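# Flip the towel over and lay it flat

## Task

Turn the towel upside down so the face that currently rests on the table ends up on top. It must finish flat, opened to its full size with right-angled corners, in one layer with no folds, and roughly in the spot it occupies now.

## Robot and tools

Robot: two arms. left_arm has a five-finger left hand, with its base near scene (+0.027, +0.261, +0.049) m. right_arm has a right hand, with its base near (+0.035, -0.250, +0.042) m. Both bases are turned very slightly about z. A camera stand sits behind the arms. Avoid hitting it, the table or the other arm.

Frames. Scene frame: the origin is at table-top height, halfway between the arms' nominal bases. +x points out over the table, +y toward left_arm, +z up. Each arm reports its hand pose in its own base frame, and its offsets run along its own base axes. Fixed cameras and the table use the scene frame. Reported positions can be off by a few cm.

Hand point: a point 0.05 m in front of the palm and 0.15 m out from the wrist flange. Its +z runs along the straight fingers, which reach 0.06-0.07 m past it. Its +y points out of the palm, and the finger centre lines sit 0.06 m behind the point (-y). On the right hand, +x points away from the thumb; on the left hand, +x points toward the thumb. A wrist bracket on the little-finger side can strike things.

The row, used by execute_actions and move: 28 numbers, each between -1 and 1, covering both arms in one list, always in this order:
1-6: left_arm dx, dy, dz, rx, ry, rz.
7-14: left hand little, ring, middle, index, thumb_bend, thumb_turn, force_limit, speed.
15-20: right_arm dx, dy, dz, rx, ry, rz.
21-28: right hand, in the same eight-number order.

The pose numbers are offsets, not poses. They count from that arm's Hand target as it stood when the action or move began, along that arm's base axes. 1.0 means 0.6 m for dx, dy, dz and 180 degrees for the rotation vector rx, ry, rz. The rotation turns about the Hand target position. Rows inside one action, and targets inside one move list, all count from that same start. Separate calls add up. Six zeros ask again for the current Hand target. Commanded orientation is clipped to within 40 degrees of the measured one.

The hand numbers are absolute targets, not offsets. Fingers and thumb_bend go from -1 (straight) to +1 (curled). thumb_turn goes from -1 (beside the palm) to +1 (facing the fingers). force_limit runs from -1 to +1, giving about 0 to 10 N at the fingertip (15 N for the thumb motors). speed rises from nearly 0 at -1 to full at +0.48 and above. For a soft grip, close at speed -0.94 or lower. There is no "no change" value. To keep a hand as it is, resend the last eight numbers sent to it. If nothing has been sent yet, send its hand_measured six values, then hand_force_limit and hand_speed. A motor only starts when its target changes by at least 0.002. To squeeze harder, raise force_limit and send a target more closed than hand_measured. To loosen, send a target more open than hand_measured.

Tools:
- execute_actions(actions, cameras): actions is a list of actions. Each action is up to 15 rows, one row per 1/30 s, and a short action repeats its last row; each action lasts 0.5 s. Images come back only for an empty list or when cameras names them (["all"] for every camera).
- move(target, speed, blend, blocking, cameras): target is one row or a list of up to 15 rows. The hand points travel in straight lines, and the whole move is capped at 10 s. speed is in m/s, from 0.002 to 4.3 (default 0.25); turns are limited to twice that in rad/s. blend, in metres, rounds the corners between listed targets (0 means stop at each). blocking=false returns after about 0.5 s while the move carries on. A move does not avoid obstacles. Faster moves make harder contacts.
- wait(seconds 0-10): the arms hold their last commands.
- stop(): brakes a running move.
- zoom_image(camera, region [x0,y0,x1,y1]): region is in pixels of the newest image, at most 504x504.
- show_instructions(): shows the reference pages.
- finished_scene(scene=1): ends the scene for good.

Cameras: cam_high (896x504), cam_left_wrist and cam_right_wrist (672x504 each).

Results give, per arm: end_effector_position (m) and end_effector_quat_wxyz in the base frame, Hand target (the base for the next offsets), joint positions, joint velocities (may be marked within noise or left out) and joint torques. Per hand they give hand_measured, hand_stopped_by (moving, target, force, stalled, fault), hand_load_n (positive means the finger is pushed open), hand_force_limit and hand_speed. A grip that has slipped shows as load dropping to about 0. move adds a "move:" line: done, off_target, moving, held or fault, plus limits=paced (command clipped) or limits=held (steps withheld). Neither done nor off_target tells you whether there is contact. A MOTOR HOT line warns of overheating; at 100 °C the arm collapses for 30-60 s (OVER-TEMPERATURE FAULT).

Practical notes. Arms often come to rest 1-3 cm (sometimes 5 cm) short of or below the command; send the remaining distance as a new offset. A pressing arm keeps pressing until it is commanded back. Do not route a path close to an arm's own base. Keep the two hands apart; squeezing the other hand's fingers counts as a collision. Closed fingers alone do not pinch a thin cloth against the palm, so pinch the towel between thumb and fingers. Do not drop the towel while it is moving, and never let it leave the table. Avoid long stretched-out holds, which heat the motors. Move smoothly, and touch the table gently.

Each tool is called after ">>>" as name([rows], argument=value, ...), one row to a line, values as JSON.

Reference images:

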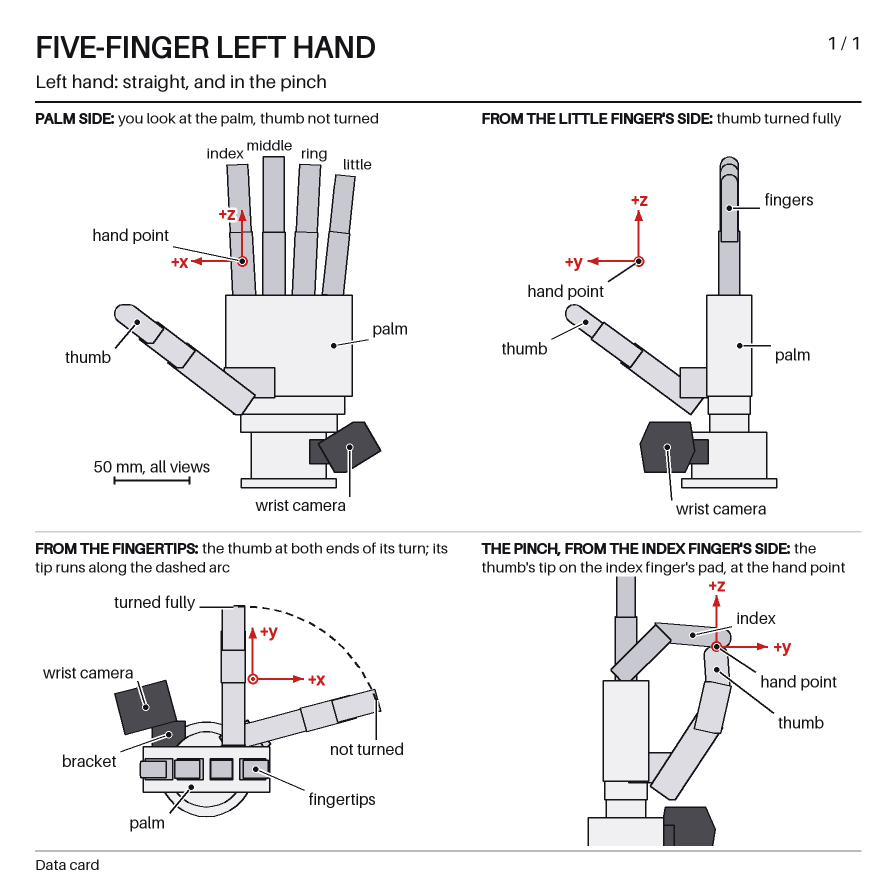

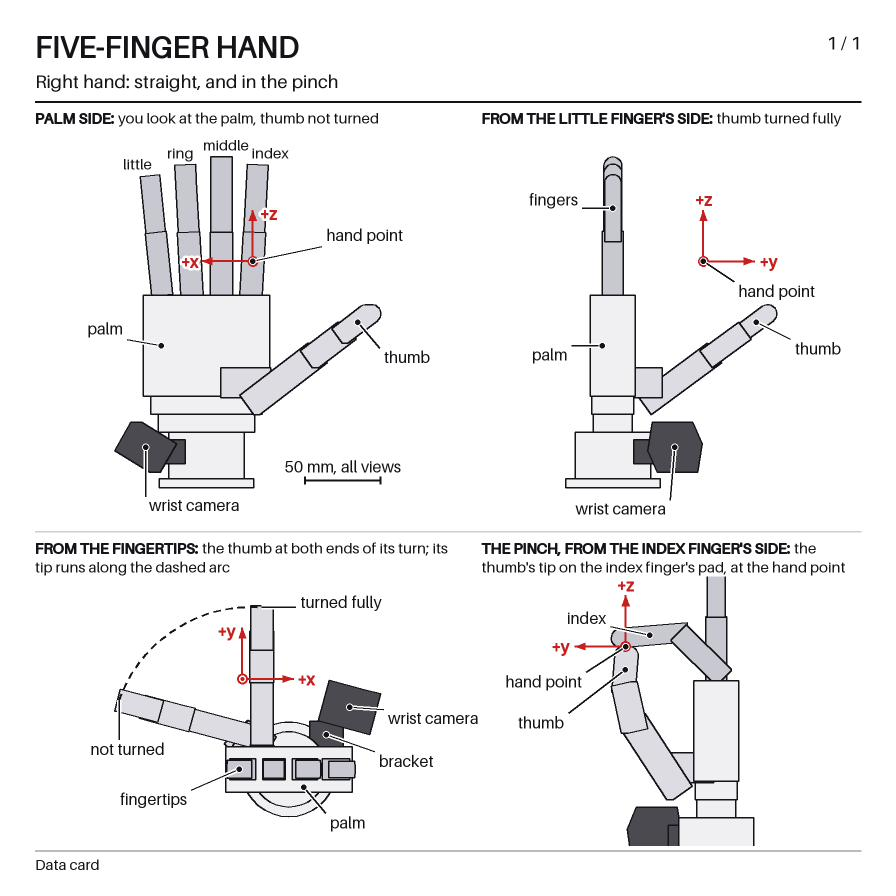

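## Session

>>> execute_actions(actions=[])

Scene clock: 0.00 s.
left_arm: end_effector_position=(+0.6653, -0.2053, +0.2159) hand_measured=(-1.000, -1.000, -1.000, -1.000, -1.000, -1.000) hand_load_n=(+0.0, +0.0, +0.0, +0.0, +0.0, +0.0) hand_stopped_by=(target, target, target, target, target, target) hand_force_limit=0.00 hand_speed=-0.80 end_effector_quat_wxyz=(+0.333, +0.372, +0.866, +0.042) | right_arm: end_effector_position=(+0.4579, -0.0605, +0.0891) hand_measured=(-1.000, -1.000, -1.000, -1.000, -1.000, -1.000) hand_load_n=(+0.0, +0.0, +0.0, +0.0, +0.0, +0.0) hand_stopped_by=(target, target, target, target, target, target) hand_force_limit=0.00 hand_speed=-0.80 end_effector_quat_wxyz=(+0.501, -0.257, +0.802, -0.198)
Joint positions: left_arm=[-0.42 1.745 1.56 -0.707 -0.089 1.993] | right_arm=[-0.384 1.34 0.442 0.445 -0.287 0.748]
Joint velocities: within noise
Joint torques (N m): no reading
Heat: left arm: hottest wrist roll 35 °C; right arm: hottest shoulder 39 °C.
Hand target: left_arm +0.6732, -0.2088, +0.2378; +0.352, +0.368, +0.859, +0.042 | right_arm +0.4654, -0.0636, +0.0975; +0.508, -0.257, +0.797, -0.204

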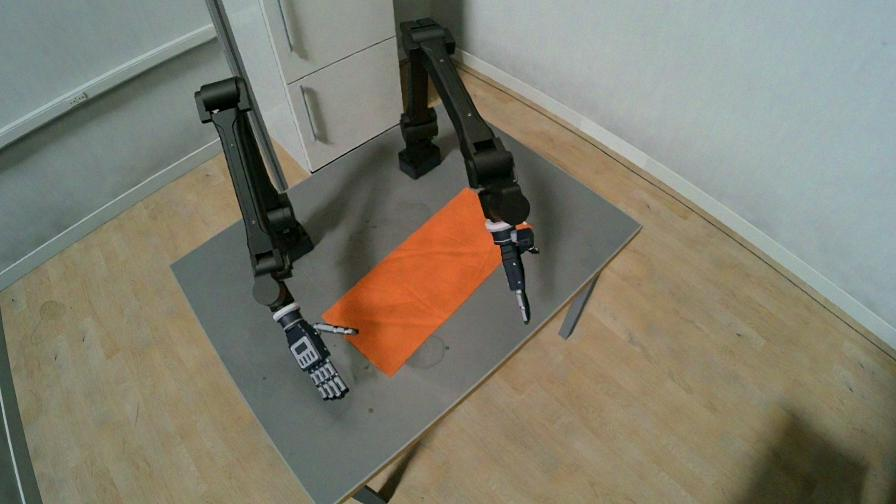

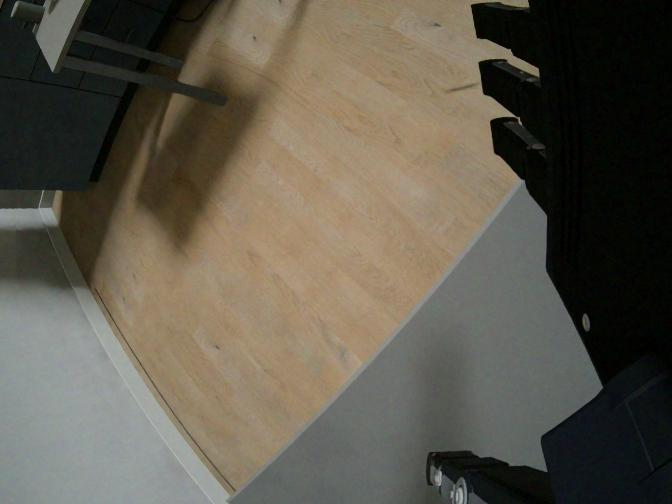

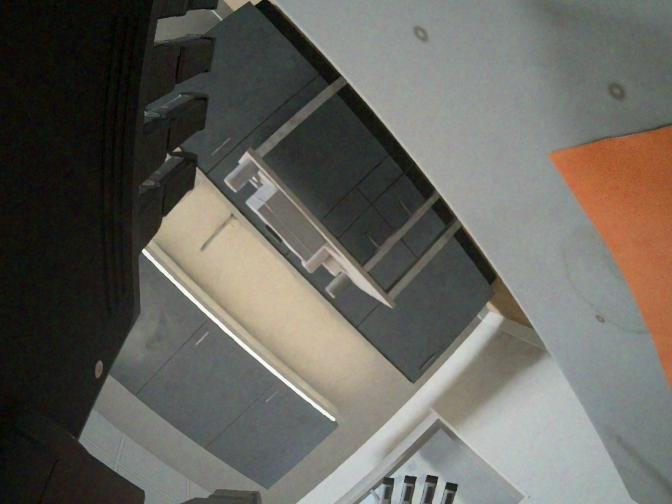

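>>> move(target=[-0.5, 0.5, 0.2, 0, 0, 0, -1, -1, -1, -1, -1, -1, 0, -0.8, -0.2, -0.3, 0.3, 0, 0, 0, -1, -1, -1, -1, -1, -1, 0, -0.8], cameras=["all"])

Scene clock: 4.57 s.
left_arm: end_effector_position=(+0.3755, +0.0877, +0.3581) hand_measured=(-1.000, -1.000, -1.000, -1.000, -1.000, -1.000) hand_load_n=(+0.0, +0.0, +0.0, -0.5, +0.0, +0.0) hand_stopped_by=(target, target, target, target, target, target) hand_force_limit=0.00 hand_speed=-0.80 end_effector_quat_wxyz=(+0.361, +0.208, +0.907, +0.070) | right_arm: end_effector_position=(+0.3392, -0.2276, +0.2543) hand_measured=(-1.000, -1.000, -1.000, -1.000, -1.000, -1.000) hand_load_n=(+0.0, -0.5, +0.0, +0.0, +0.0, +0.0) hand_stopped_by=(target, target, target, target, target, target) hand_force_limit=0.00 hand_speed=-0.80 end_effector_quat_wxyz=(+0.505, -0.246, +0.807, -0.183)
Joint positions: left_arm=[0.102 0.855 1.109 -1.077 0.092 2.087] | right_arm=[-1.046 1.086 0.815 -0.438 -0.864 0.35]
Joint torques (N m): left_arm=[1.85 -2.78 8.46 0.65 0.11 0.15] | right_arm=[-0.26 -7.88 12.31 1.46 -0.55 -0.14]
Heat: left arm: hottest wrist roll 35 °C; right arm: hottest shoulder 39 °C.
Hand target: left_arm +0.3733, +0.0912, +0.3578; +0.353, +0.368, +0.859, +0.042 | right_arm +0.3454, -0.2435, +0.2776; +0.508, -0.257, +0.797, -0.204
Off the commanded pose: left_arm 0.004 m, 19 deg | right_arm 0.029 m, 3 deg.
joint sent to its limit (left arm) — joint 6 (wrist roll), upper limit. The joint targets are off in orientation, not in position.
move: off_target (left_arm, right_arm)

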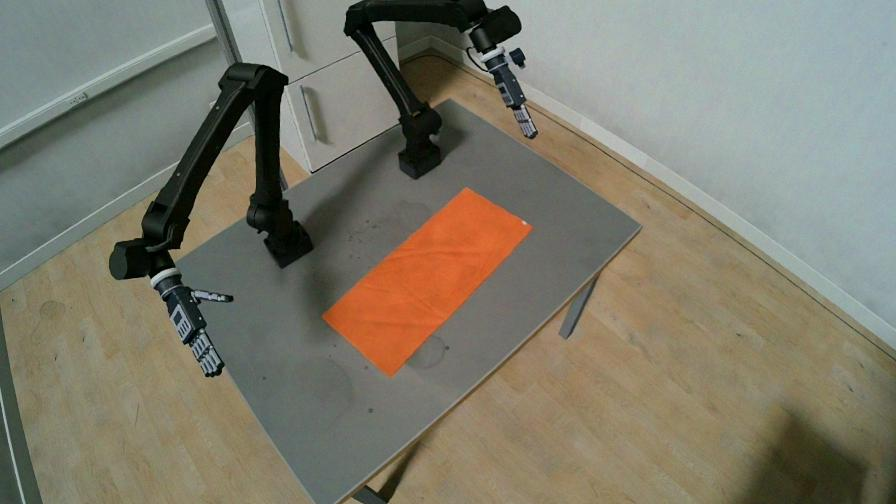

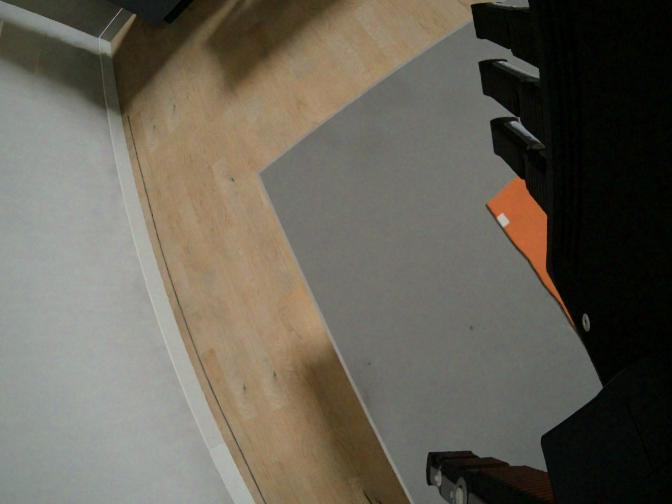

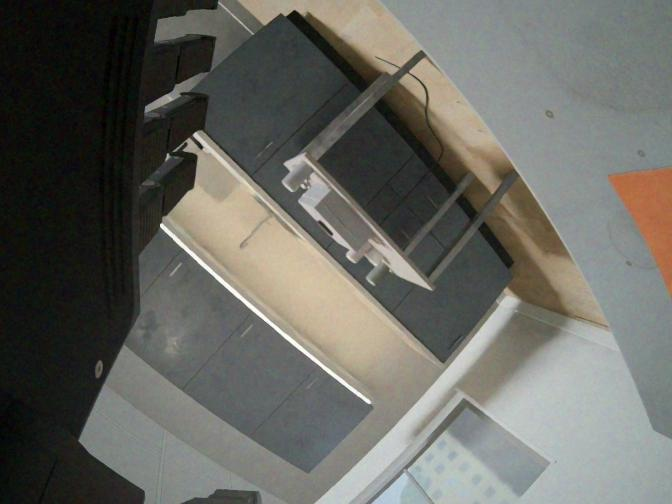

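>>> zoom_image(camera="cam_high", region=[250, 130, 570, 400])

>>> zoom_image(camera="cam_high", region=[440, 180, 560, 270])

Scaled by 1.575 from the camera's 896x504 image, which has a finer 1280x720 frame.

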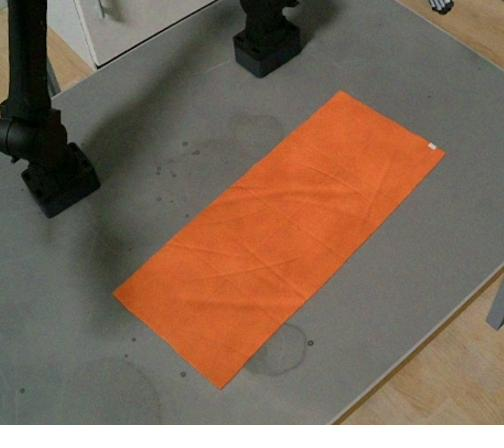

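Scaled by 4.200 from the camera's 896x504 image, which has a finer 1280x720 frame.

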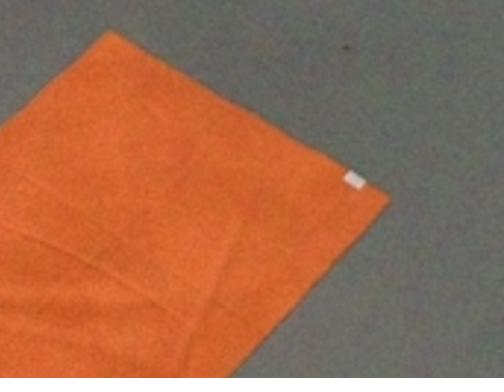

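>>> move(target=[0, -0.07, -0.08, -0.4745, 0.0563, 0.5578, 1, 1, -0.35, -0.35, -1, 1, 0, 0, 0.175, 0.4, -0.117, -0.1405, 0.2147, -0.2601, 1, 1, -0.35, -0.35, -1, 1, 0, 0], speed=0.5, cameras=["all"])

Scene clock: 14.60 s.
left_arm: end_effector_position=(+0.3687, +0.0463, +0.3049) hand_measured=(+1.000, +1.000, -0.350, -0.350, -1.000, +1.000) hand_load_n=(+0.0, +0.0, +0.0, +0.0, -0.5, +0.0) hand_stopped_by=(target, target, target, target, target, target) hand_force_limit=0.00 hand_speed=0.00 end_effector_quat_wxyz=(-0.261, +0.651, -0.661, +0.266) | right_arm: end_effector_position=(+0.4324, -0.0121, +0.1928) hand_measured=(+1.000, +1.000, -0.350, -0.350, -1.000, +1.000) hand_load_n=(+0.0, +0.0, +0.0, +0.0, +0.0, +0.5) hand_stopped_by=(target, target, target, target, target, target) hand_force_limit=0.00 hand_speed=0.00 end_effector_quat_wxyz=(+0.022, -0.088, +0.886, -0.455)
Joint positions: left_arm=[0.278 0.966 1.125 -0.989 0.203 0.215] | right_arm=[0.263 1.441 1.216 -1.504 0.936 1.717]
Joint torques (N m): left_arm=[1.55 -4.48 8.72 1.7 -0.06 -0.13] | right_arm=[1.67 -12.16 10.92 -0.03 0.5 0.11]
Heat: left arm: hottest wrist roll 35 °C; right arm: hottest shoulder 39 °C.
Hand target: left_arm +0.3732, +0.0492, +0.3098; -0.271, +0.653, -0.653, +0.271 | right_arm +0.4504, -0.0036, +0.2072; +0.040, -0.079, +0.888, -0.452
Off the commanded pose: left_arm 0.007 m, 2 deg | right_arm 0.025 m, 2 deg.
move: off_target (right_arm)

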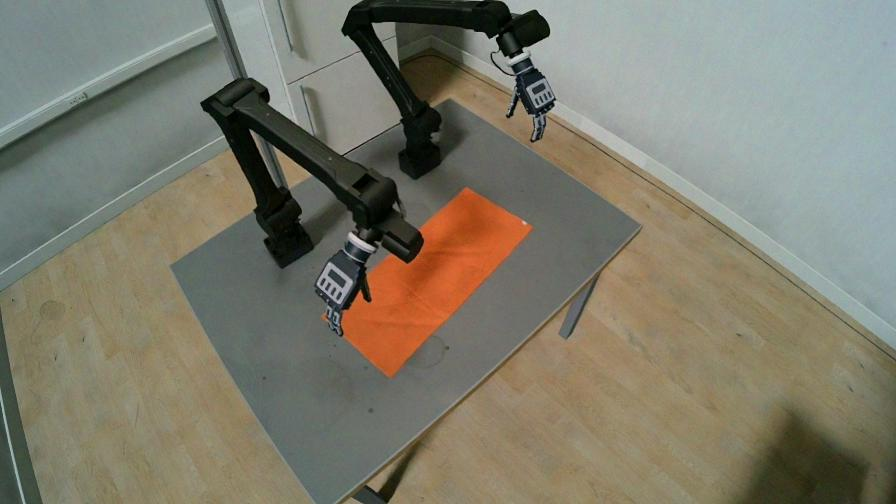

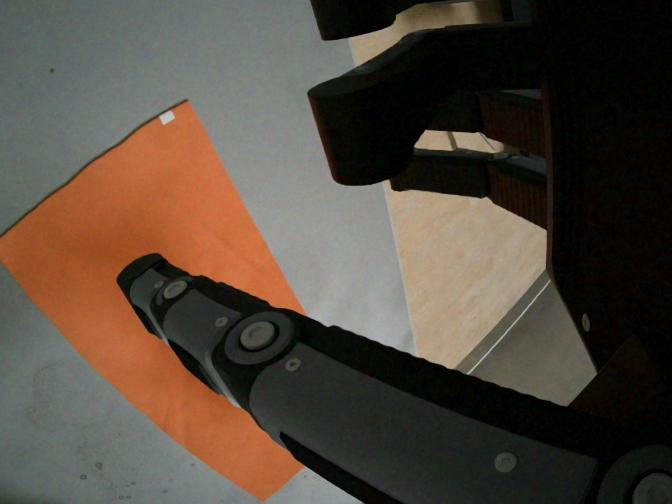

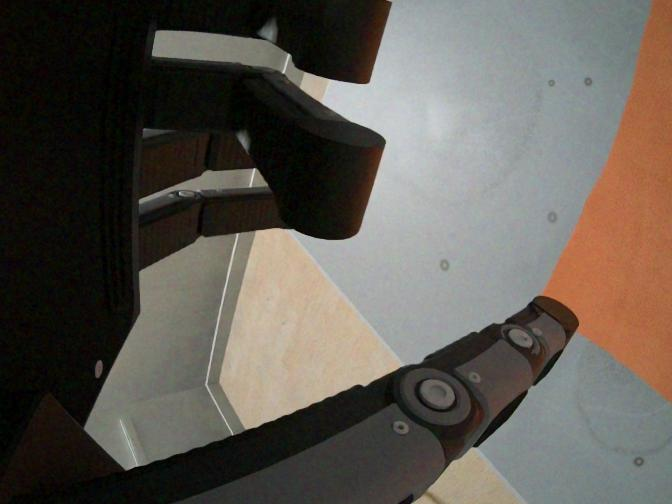

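>>> move(target=[0.078, 0.018, -0.317, 0.0416, -0.037, 0.5354, 1, 1, -0.35, -0.35, -1, 1, 0, 0, 0.083, 0.035, -0.145, 0, 0, 0, 1, 1, -0.35, -0.35, -1, 1, 0, 0], speed=0.4, cameras=["all"])

Scene clock: 18.73 s.
left_arm: end_effector_position=(+0.4018, +0.0663, +0.1084) hand_measured=(+1.000, +1.000, -0.350, -0.350, -1.000, +1.000) hand_load_n=(+0.0, +0.0, +0.0, +0.0, +0.0, +0.0) hand_stopped_by=(target, target, target, target, target, target) hand_force_limit=0.00 hand_speed=0.00 end_effector_quat_wxyz=(-0.456, +0.888, +0.043, -0.041) | right_arm: end_effector_position=(+0.4775, +0.0063, +0.1106) hand_measured=(+1.000, +1.000, -0.350, -0.350, -1.000, +1.000) hand_load_n=(+0.0, +0.0, +0.0, +0.0, +0.0, +0.0) hand_stopped_by=(target, target, target, target, target, target) hand_force_limit=0.00 hand_speed=0.00 end_effector_quat_wxyz=(+0.017, -0.090, +0.885, -0.456)
Joint positions: left_arm=[-0.148 1.546 1.083 -1.483 -0.896 -1.998] | right_arm=[0.277 1.644 1.222 -1.341 0.935 1.744]
Joint torques (N m): left_arm=[0.38 -9.17 9.87 -1.42 -0.45 -0.14] | right_arm=[1.67 -14.27 9.99 0.7 0.44 0.07]
Heat: left arm: hottest elbow 35 °C; right arm: hottest shoulder 39 °C.
Hand target: left_arm +0.4201, +0.0600, +0.1196; -0.453, +0.890, +0.051, -0.026 | right_arm +0.5002, +0.0174, +0.1203; +0.040, -0.079, +0.888, -0.452
Off the commanded pose: left_arm 0.022 m, 2 deg | right_arm 0.027 m, 3 deg.
move: off_target (left_arm, right_arm)

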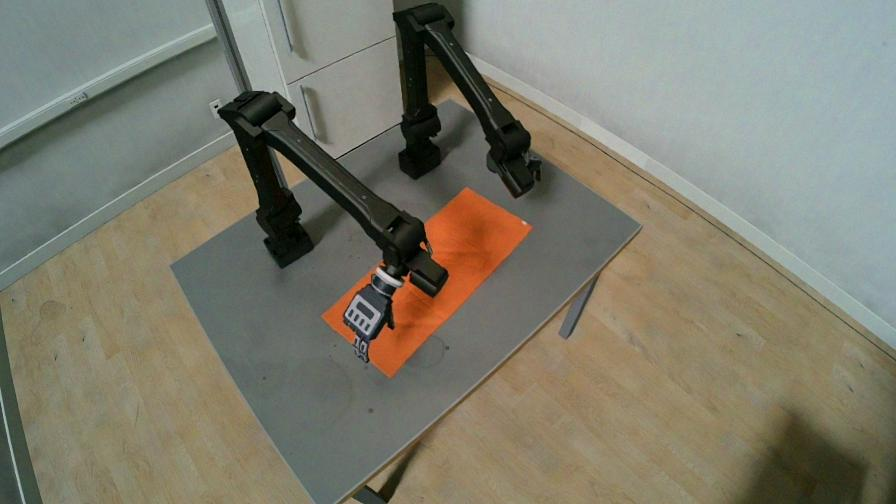

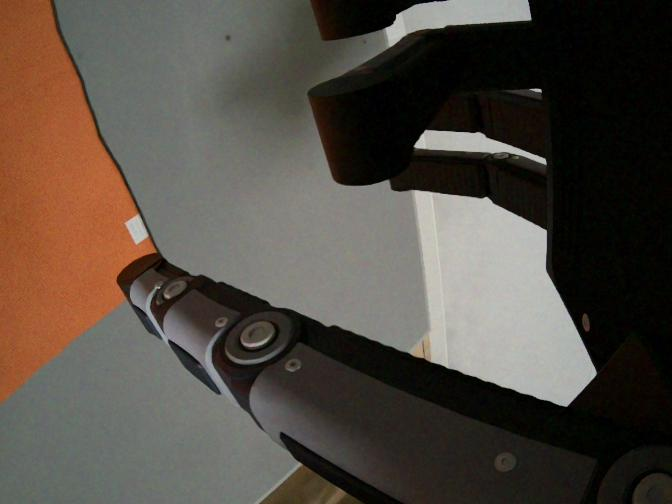

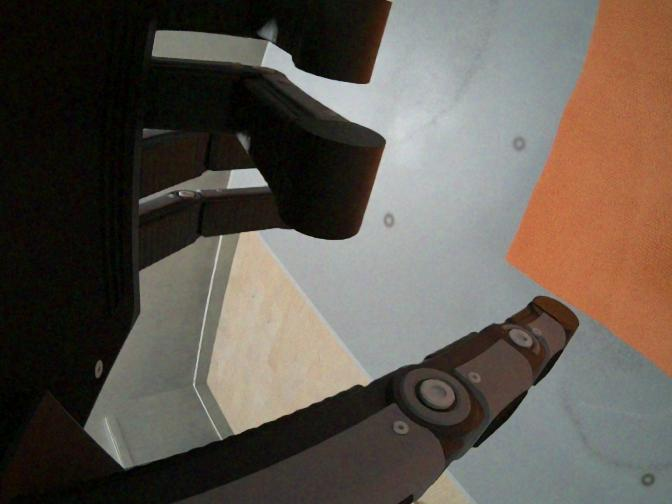

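>>> move(target=[0.048, -0.065, -0.18, 0, 0, 0, 1, 1, -0.35, -0.35, -1, 1, 0, 0, 0.037, 0.085, -0.18, 0, 0, 0, 1, 1, -0.35, -0.35, -1, 1, 0, 0], speed=0.2, cameras=["all"])

Scene clock: 21.03 s.
left_arm: end_effector_position=(+0.4278, +0.0288, +0.0051) hand_measured=(+1.000, +1.000, -0.350, -0.350, -1.000, +1.000) hand_load_n=(+0.5, +0.0, +0.0, +0.0, +0.0, +0.0) hand_stopped_by=(target, target, target, target, target, target) hand_force_limit=0.00 hand_speed=0.00 end_effector_quat_wxyz=(-0.453, +0.890, +0.032, -0.047) | right_arm: end_effector_position=(+0.5020, +0.0583, +0.0058) hand_measured=(+1.000, +1.000, -0.350, -0.350, -1.000, +1.000) hand_load_n=(+0.0, +0.0, +0.5, +0.0, +0.0, +0.0) hand_stopped_by=(target, target, target, target, target, target) hand_force_limit=0.00 hand_speed=0.00 end_effector_quat_wxyz=(+0.019, -0.091, +0.885, -0.457)
Joint positions: left_arm=[-0.222 1.794 1.083 -1.315 -0.862 -2.077] | right_arm=[0.366 1.892 1.251 -1.229 0.916 1.881]
Joint torques (N m): left_arm=[0.56 -11.87 7.92 -0.68 -0.44 -0.12] | right_arm=[1.03 -17.96 8.38 0.38 0.52 0.07]
Heat: left arm: hottest elbow 35 °C; right arm: hottest shoulder 39 °C.
Hand target: left_arm +0.4489, +0.0209, +0.0116; -0.453, +0.890, +0.051, -0.026 | right_arm +0.5224, +0.0685, +0.0124; +0.040, -0.078, +0.888, -0.452
Off the commanded pose: left_arm 0.023 m, 3 deg | right_arm 0.024 m, 3 deg.
joint sent to its limit (left arm) — joint 6 (wrist roll), lower limit. The joint targets still meet the commanded pose.
move: off_target (left_arm, right_arm)

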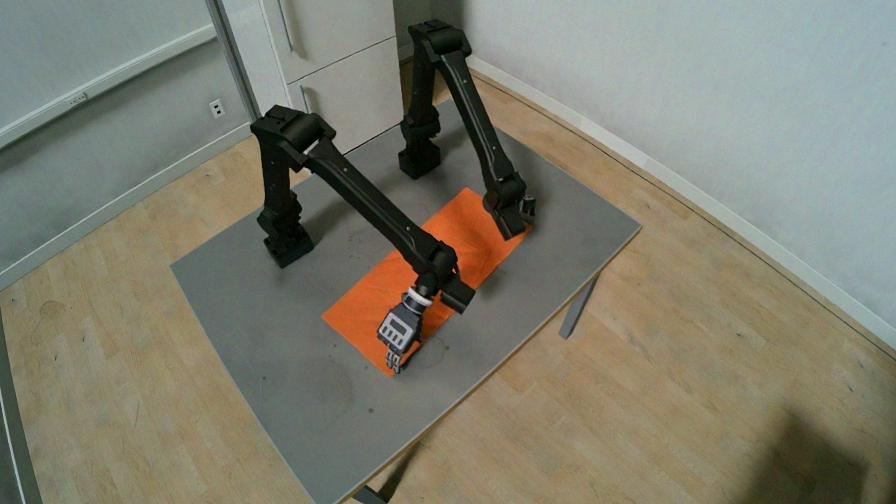

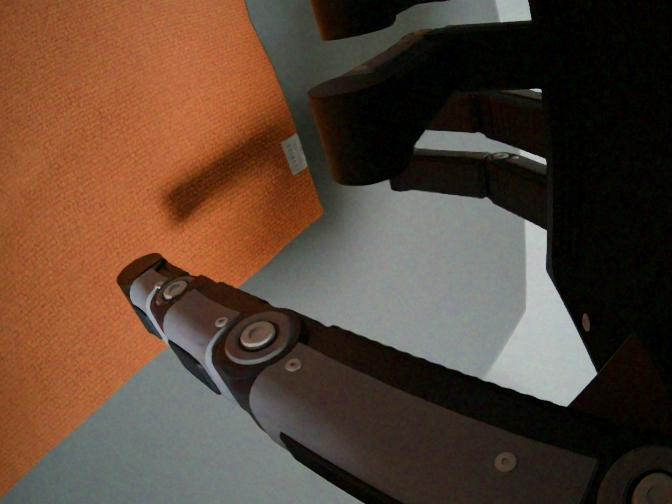

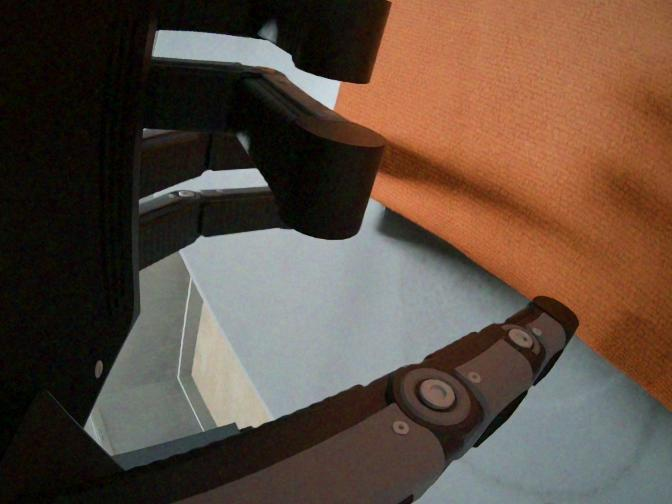

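>>> move(target=[0.005, 0, -0.04, 0, 0, 0, 1, 1, -0.35, -0.35, -1, 1, 0, 0, 0.0, 0.0, -0.03, 0, 0, 0, 1, 1, -0.35, -0.35, -1, 1, 0, 0], speed=0.1, cameras=["all"])

>>> zoom_image(camera="cam_high", region=[340, 180, 560, 400])

Scene clock: 22.27 s.
left_arm: end_effector_position=(+0.4345, +0.0273, -0.0157) hand_measured=(+1.000, +1.000, -0.350, -0.350, -1.000, +1.000) hand_load_n=(+0.5, +0.0, +0.0, +0.0, +0.0, +0.0) hand_stopped_by=(target, target, target, target, target, target) hand_force_limit=0.00 hand_speed=0.00 end_effector_quat_wxyz=(-0.452, +0.890, +0.034, -0.042) | right_arm: end_effector_position=(+0.5081, +0.0606, -0.0058) hand_measured=(+1.000, +1.000, -0.350, -0.350, -1.000, +1.000) hand_load_n=(+0.0, +0.0, +0.0, +0.0, +0.0, +0.0) hand_stopped_by=(target, target, target, target, target, target) hand_force_limit=0.00 hand_speed=0.00 end_effector_quat_wxyz=(+0.027, -0.087, +0.886, -0.455)
Joint positions: left_arm=[-0.222 1.84 1.083 -1.258 -0.862 -2.077] | right_arm=[0.366 1.915 1.251 -1.188 0.916 1.881]
Joint torques (N m): left_arm=[0.67 -11.93 7.23 -0.69 -0.49 -0.12] | right_arm=[1.49 -17.14 7.39 0.43 0.5 0.08]
Heat: left arm: hottest elbow 35 °C; right arm: hottest shoulder 39 °C.
Hand target: left_arm +0.4518, +0.0209, -0.0124; -0.453, +0.890, +0.051, -0.026 | right_arm +0.5223, +0.0684, -0.0057; +0.040, -0.079, +0.888, -0.452
Off the commanded pose: left_arm 0.019 m, 3 deg | right_arm 0.016 m, 2 deg.
joint sent to its limit (left arm) — joint 6 (wrist roll), lower limit. The joint targets still meet the commanded pose.
move: off_target (left_arm, right_arm)

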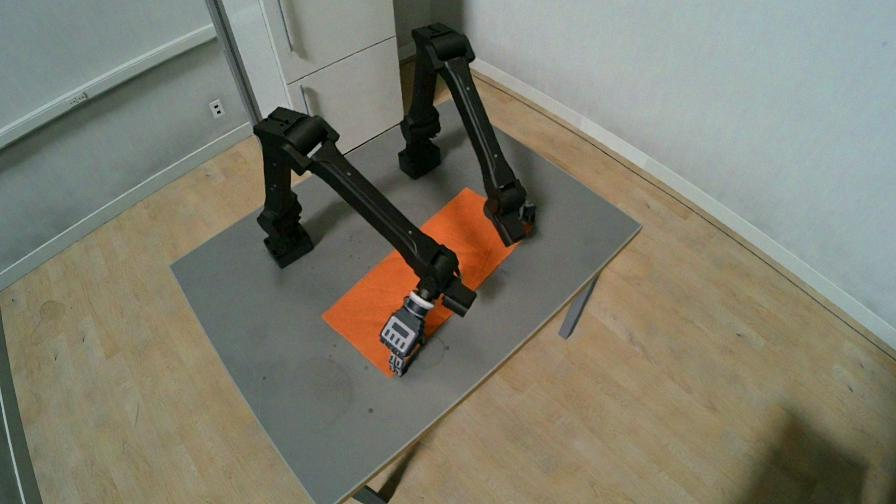

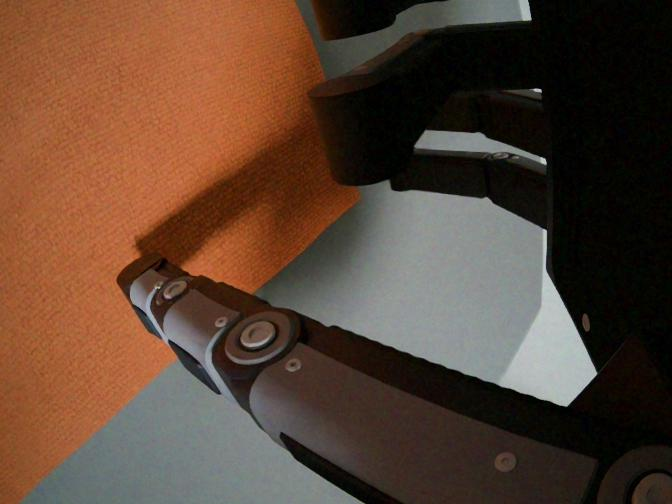

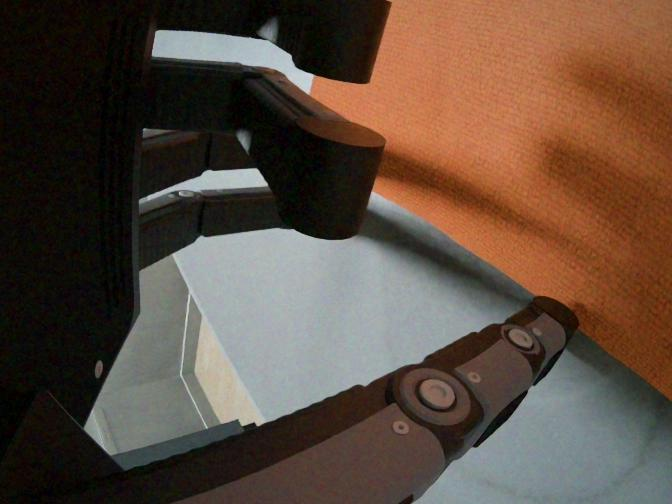

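Scaled by 2.291 from the camera's 896x504 image, which has a finer 1280x720 frame.

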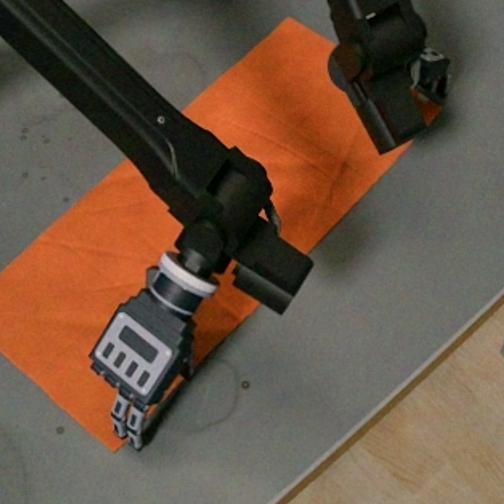

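>>> zoom_image(camera="cam_high", region=[360, 330, 440, 390])

>>> zoom_image(camera="cam_high", region=[490, 190, 560, 250])

Scaled by 6.300 from the camera's 896x504 image, which has a finer 1280x720 frame.

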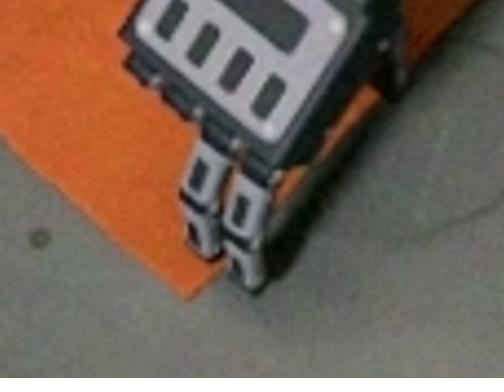

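Scaled by 7.200 from the camera's 896x504 image, which has a finer 1280x720 frame.

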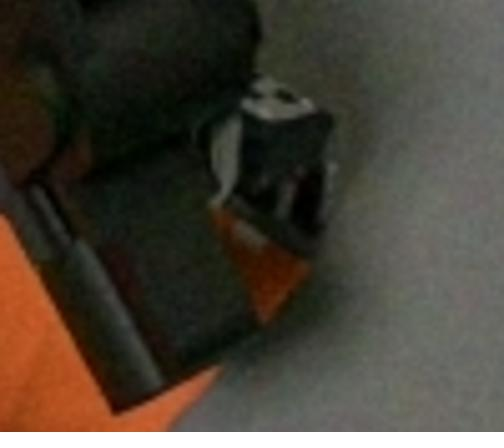

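>>> move(target=[-0.025, -0.004, 0.01, 0, 0, 0, 1, 1, -0.35, -0.35, -1, 1, 0, 0, -0.055, -0.008, -0.01, 0, 0, 0, 1, 1, -0.35, -0.35, -1, 1, 0, 0], speed=0.1, cameras=["all"])

>>> zoom_image(camera="cam_high", region=[360, 330, 440, 390])

>>> zoom_image(camera="cam_high", region=[490, 190, 560, 250])

Scene clock: 25.80 s.
left_arm: end_effector_position=(+0.4333, +0.0235, -0.0138) hand_measured=(+1.000, +1.000, -0.350, -0.350, -1.000, +1.000) hand_load_n=(+0.0, +0.0, +0.0, +0.0, +0.0, +0.0) hand_stopped_by=(target, target, target, target, target, target) hand_force_limit=0.00 hand_speed=0.00 end_effector_quat_wxyz=(-0.450, +0.892, +0.033, -0.039) | right_arm: end_effector_position=(+0.4949, +0.0594, -0.0090) hand_measured=(+1.000, +1.000, -0.350, -0.350, -1.000, +1.000) hand_load_n=(+0.5, +0.5, +0.5, +0.0, +0.0, +0.5) hand_stopped_by=(target, target, target, target, target, target) hand_force_limit=0.00 hand_speed=0.00 end_effector_quat_wxyz=(+0.037, -0.079, +0.886, -0.455)
Joint positions: left_arm=[-0.23 1.831 1.078 -1.257 -0.857 -2.077] | right_arm=[0.377 1.888 1.193 -1.153 0.92 1.908]
Joint torques (N m): left_arm=[0.44 -14.45 4.59 -0.69 -0.41 -0.12] | right_arm=[1.67 -19.31 4 0.38 0.22 0.06]
Heat: left arm: hottest elbow 35 °C; right arm: hottest shoulder 40 °C.
Hand target: left_arm +0.4369, +0.0186, -0.0064; -0.453, +0.890, +0.051, -0.026 | right_arm +0.4893, +0.0635, -0.0118; +0.040, -0.079, +0.888, -0.452
Off the commanded pose: left_arm 0.010 m, 3 deg | right_arm 0.007 m, 1 deg.
joint sent to its limit (left arm) — joint 6 (wrist roll), lower limit. The joint targets still meet the commanded pose.
move: off_target (left_arm)

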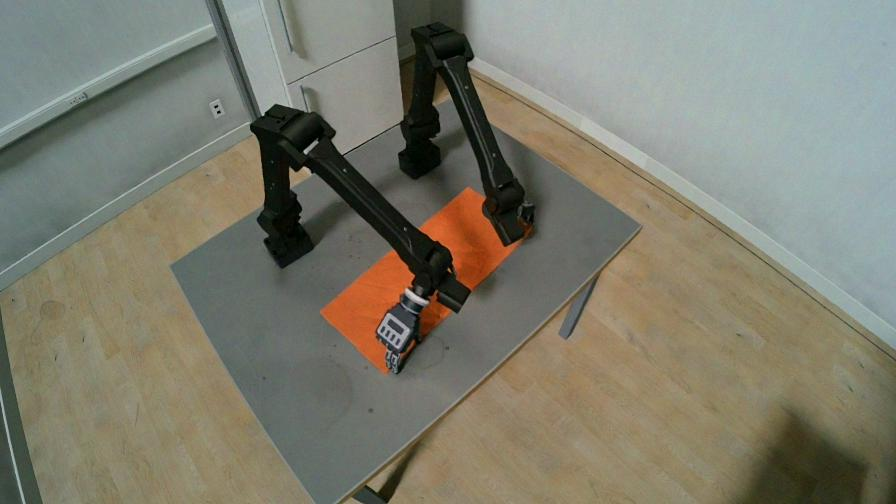

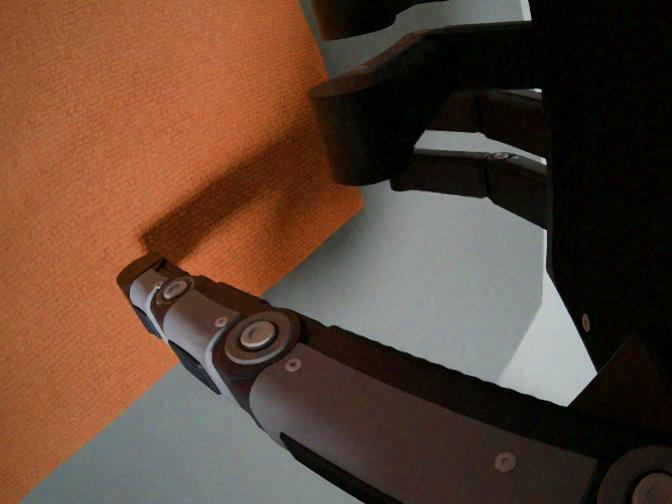

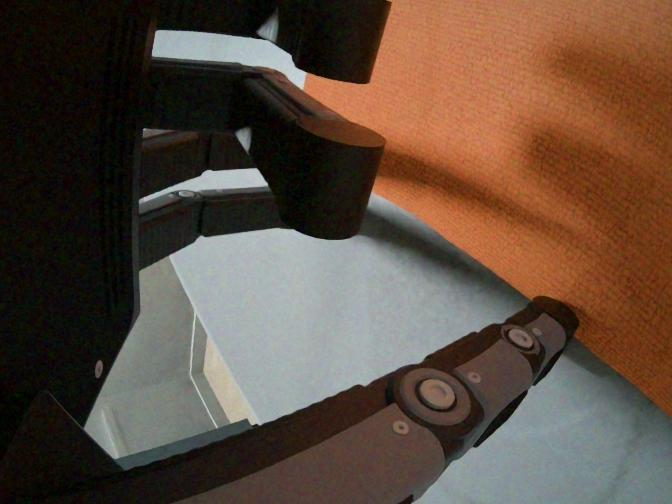

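Scaled by 6.300 from the camera's 896x504 image, which has a finer 1280x720 frame.

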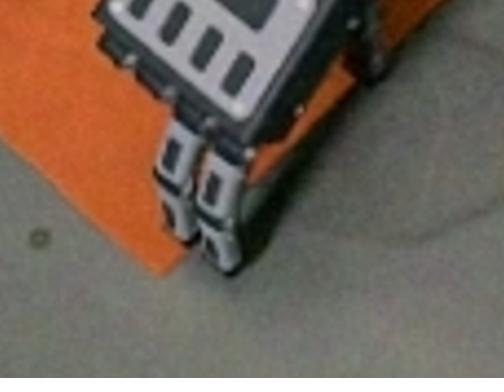

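Scaled by 7.200 from the camera's 896x504 image, which has a finer 1280x720 frame.

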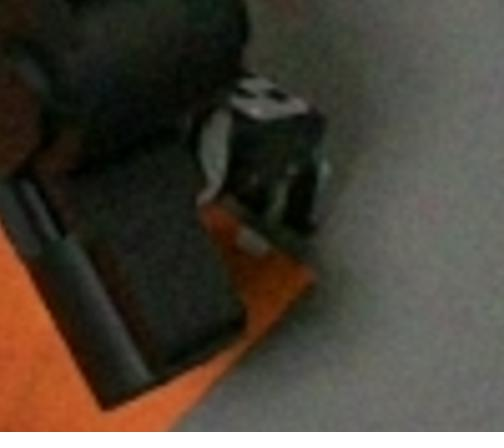

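>>> move([
  [0, 0, 0.03, 0, 0, 0, 1, 1, -0.35, -0.35, -1, 1, 0, 0, 0, 0, 0.06, 0, 0, 0, 1, 1, -0.35, -0.35, -1, 1, 0, 0],
  [-0.03, 0, 0.03, 0, 0, 0, 1, 1, -0.35, -0.35, -1, 1, 0, 0, -0.055, -0.008, 0.06, 0, 0, 0, 1, 1, -0.35, -0.35, -1, 1, 0, 0],
], speed=0.1, cameras=["all"])

>>> zoom_image(camera="cam_high", region=[360, 330, 440, 390])

>>> zoom_image(camera="cam_high", region=[490, 190, 560, 250])

Scene clock: 28.07 s.
left_arm: end_effector_position=(+0.4174, +0.0231, +0.0044) hand_measured=(+1.000, +1.000, -0.350, -0.350, -1.000, +1.000) hand_load_n=(+0.0, +0.0, +0.0, +0.0, +0.0, +0.0) hand_stopped_by=(target, target, target, target, target, target) hand_force_limit=0.00 hand_speed=0.00 end_effector_quat_wxyz=(-0.447, +0.894, +0.031, -0.035) | right_arm: end_effector_position=(+0.4598, +0.0557, +0.0214) hand_measured=(+1.000, +1.000, -0.350, -0.350, -1.000, +1.000) hand_load_n=(+0.0, +0.0, +0.0, +0.0, +0.0, +0.0) hand_stopped_by=(target, target, target, target, target, target) hand_force_limit=0.00 hand_speed=0.00 end_effector_quat_wxyz=(+0.034, -0.081, +0.887, -0.454)
Joint positions: left_arm=[-0.238 1.759 1.036 -1.28 -0.851 -2.077] | right_arm=[0.396 1.772 1.116 -1.219 0.909 1.933]
Joint torques (N m): left_arm=[0.38 -13.57 4.71 -0.96 -0.41 -0.12] | right_arm=[1.96 -17.85 4.42 0.2 0.38 0.08]
Heat: left arm: hottest elbow 35 °C; right arm: hottest shoulder 40 °C.
Hand target: left_arm +0.4188, +0.0186, +0.0115; -0.453, +0.890, +0.051, -0.026 | right_arm +0.4564, +0.0587, +0.0243; +0.040, -0.078, +0.888, -0.452
Off the commanded pose: left_arm 0.009 m, 3 deg | right_arm 0.005 m, 1 deg.
joint sent to its limit (left arm) — joint 6 (wrist roll), lower limit. The joint targets still meet the commanded pose.
move: off_target (left_arm)

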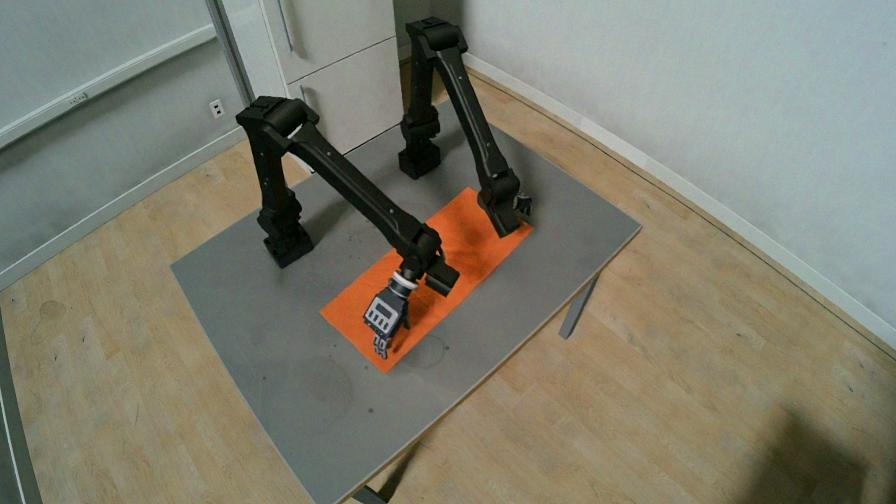

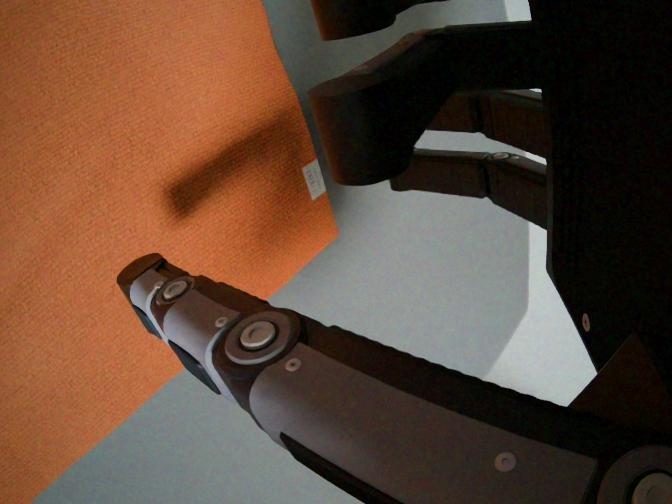

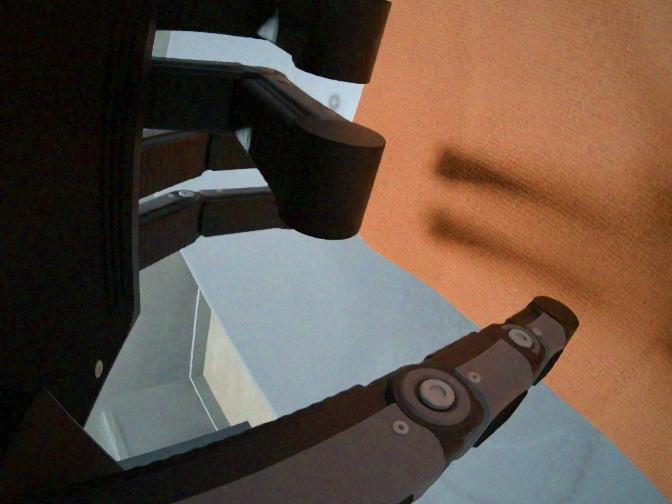

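Scaled by 6.300 from the camera's 896x504 image, which has a finer 1280x720 frame.

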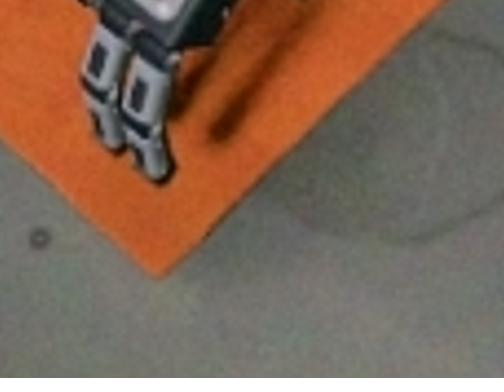

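Scaled by 7.200 from the camera's 896x504 image, which has a finer 1280x720 frame.

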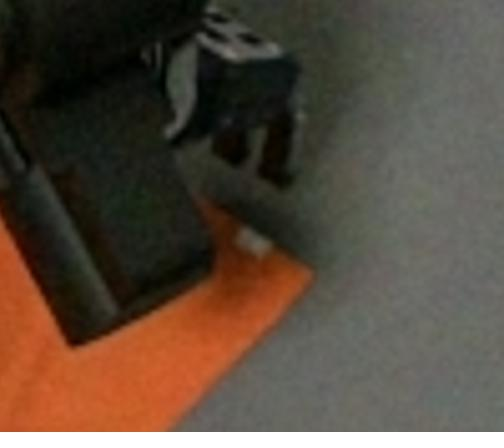

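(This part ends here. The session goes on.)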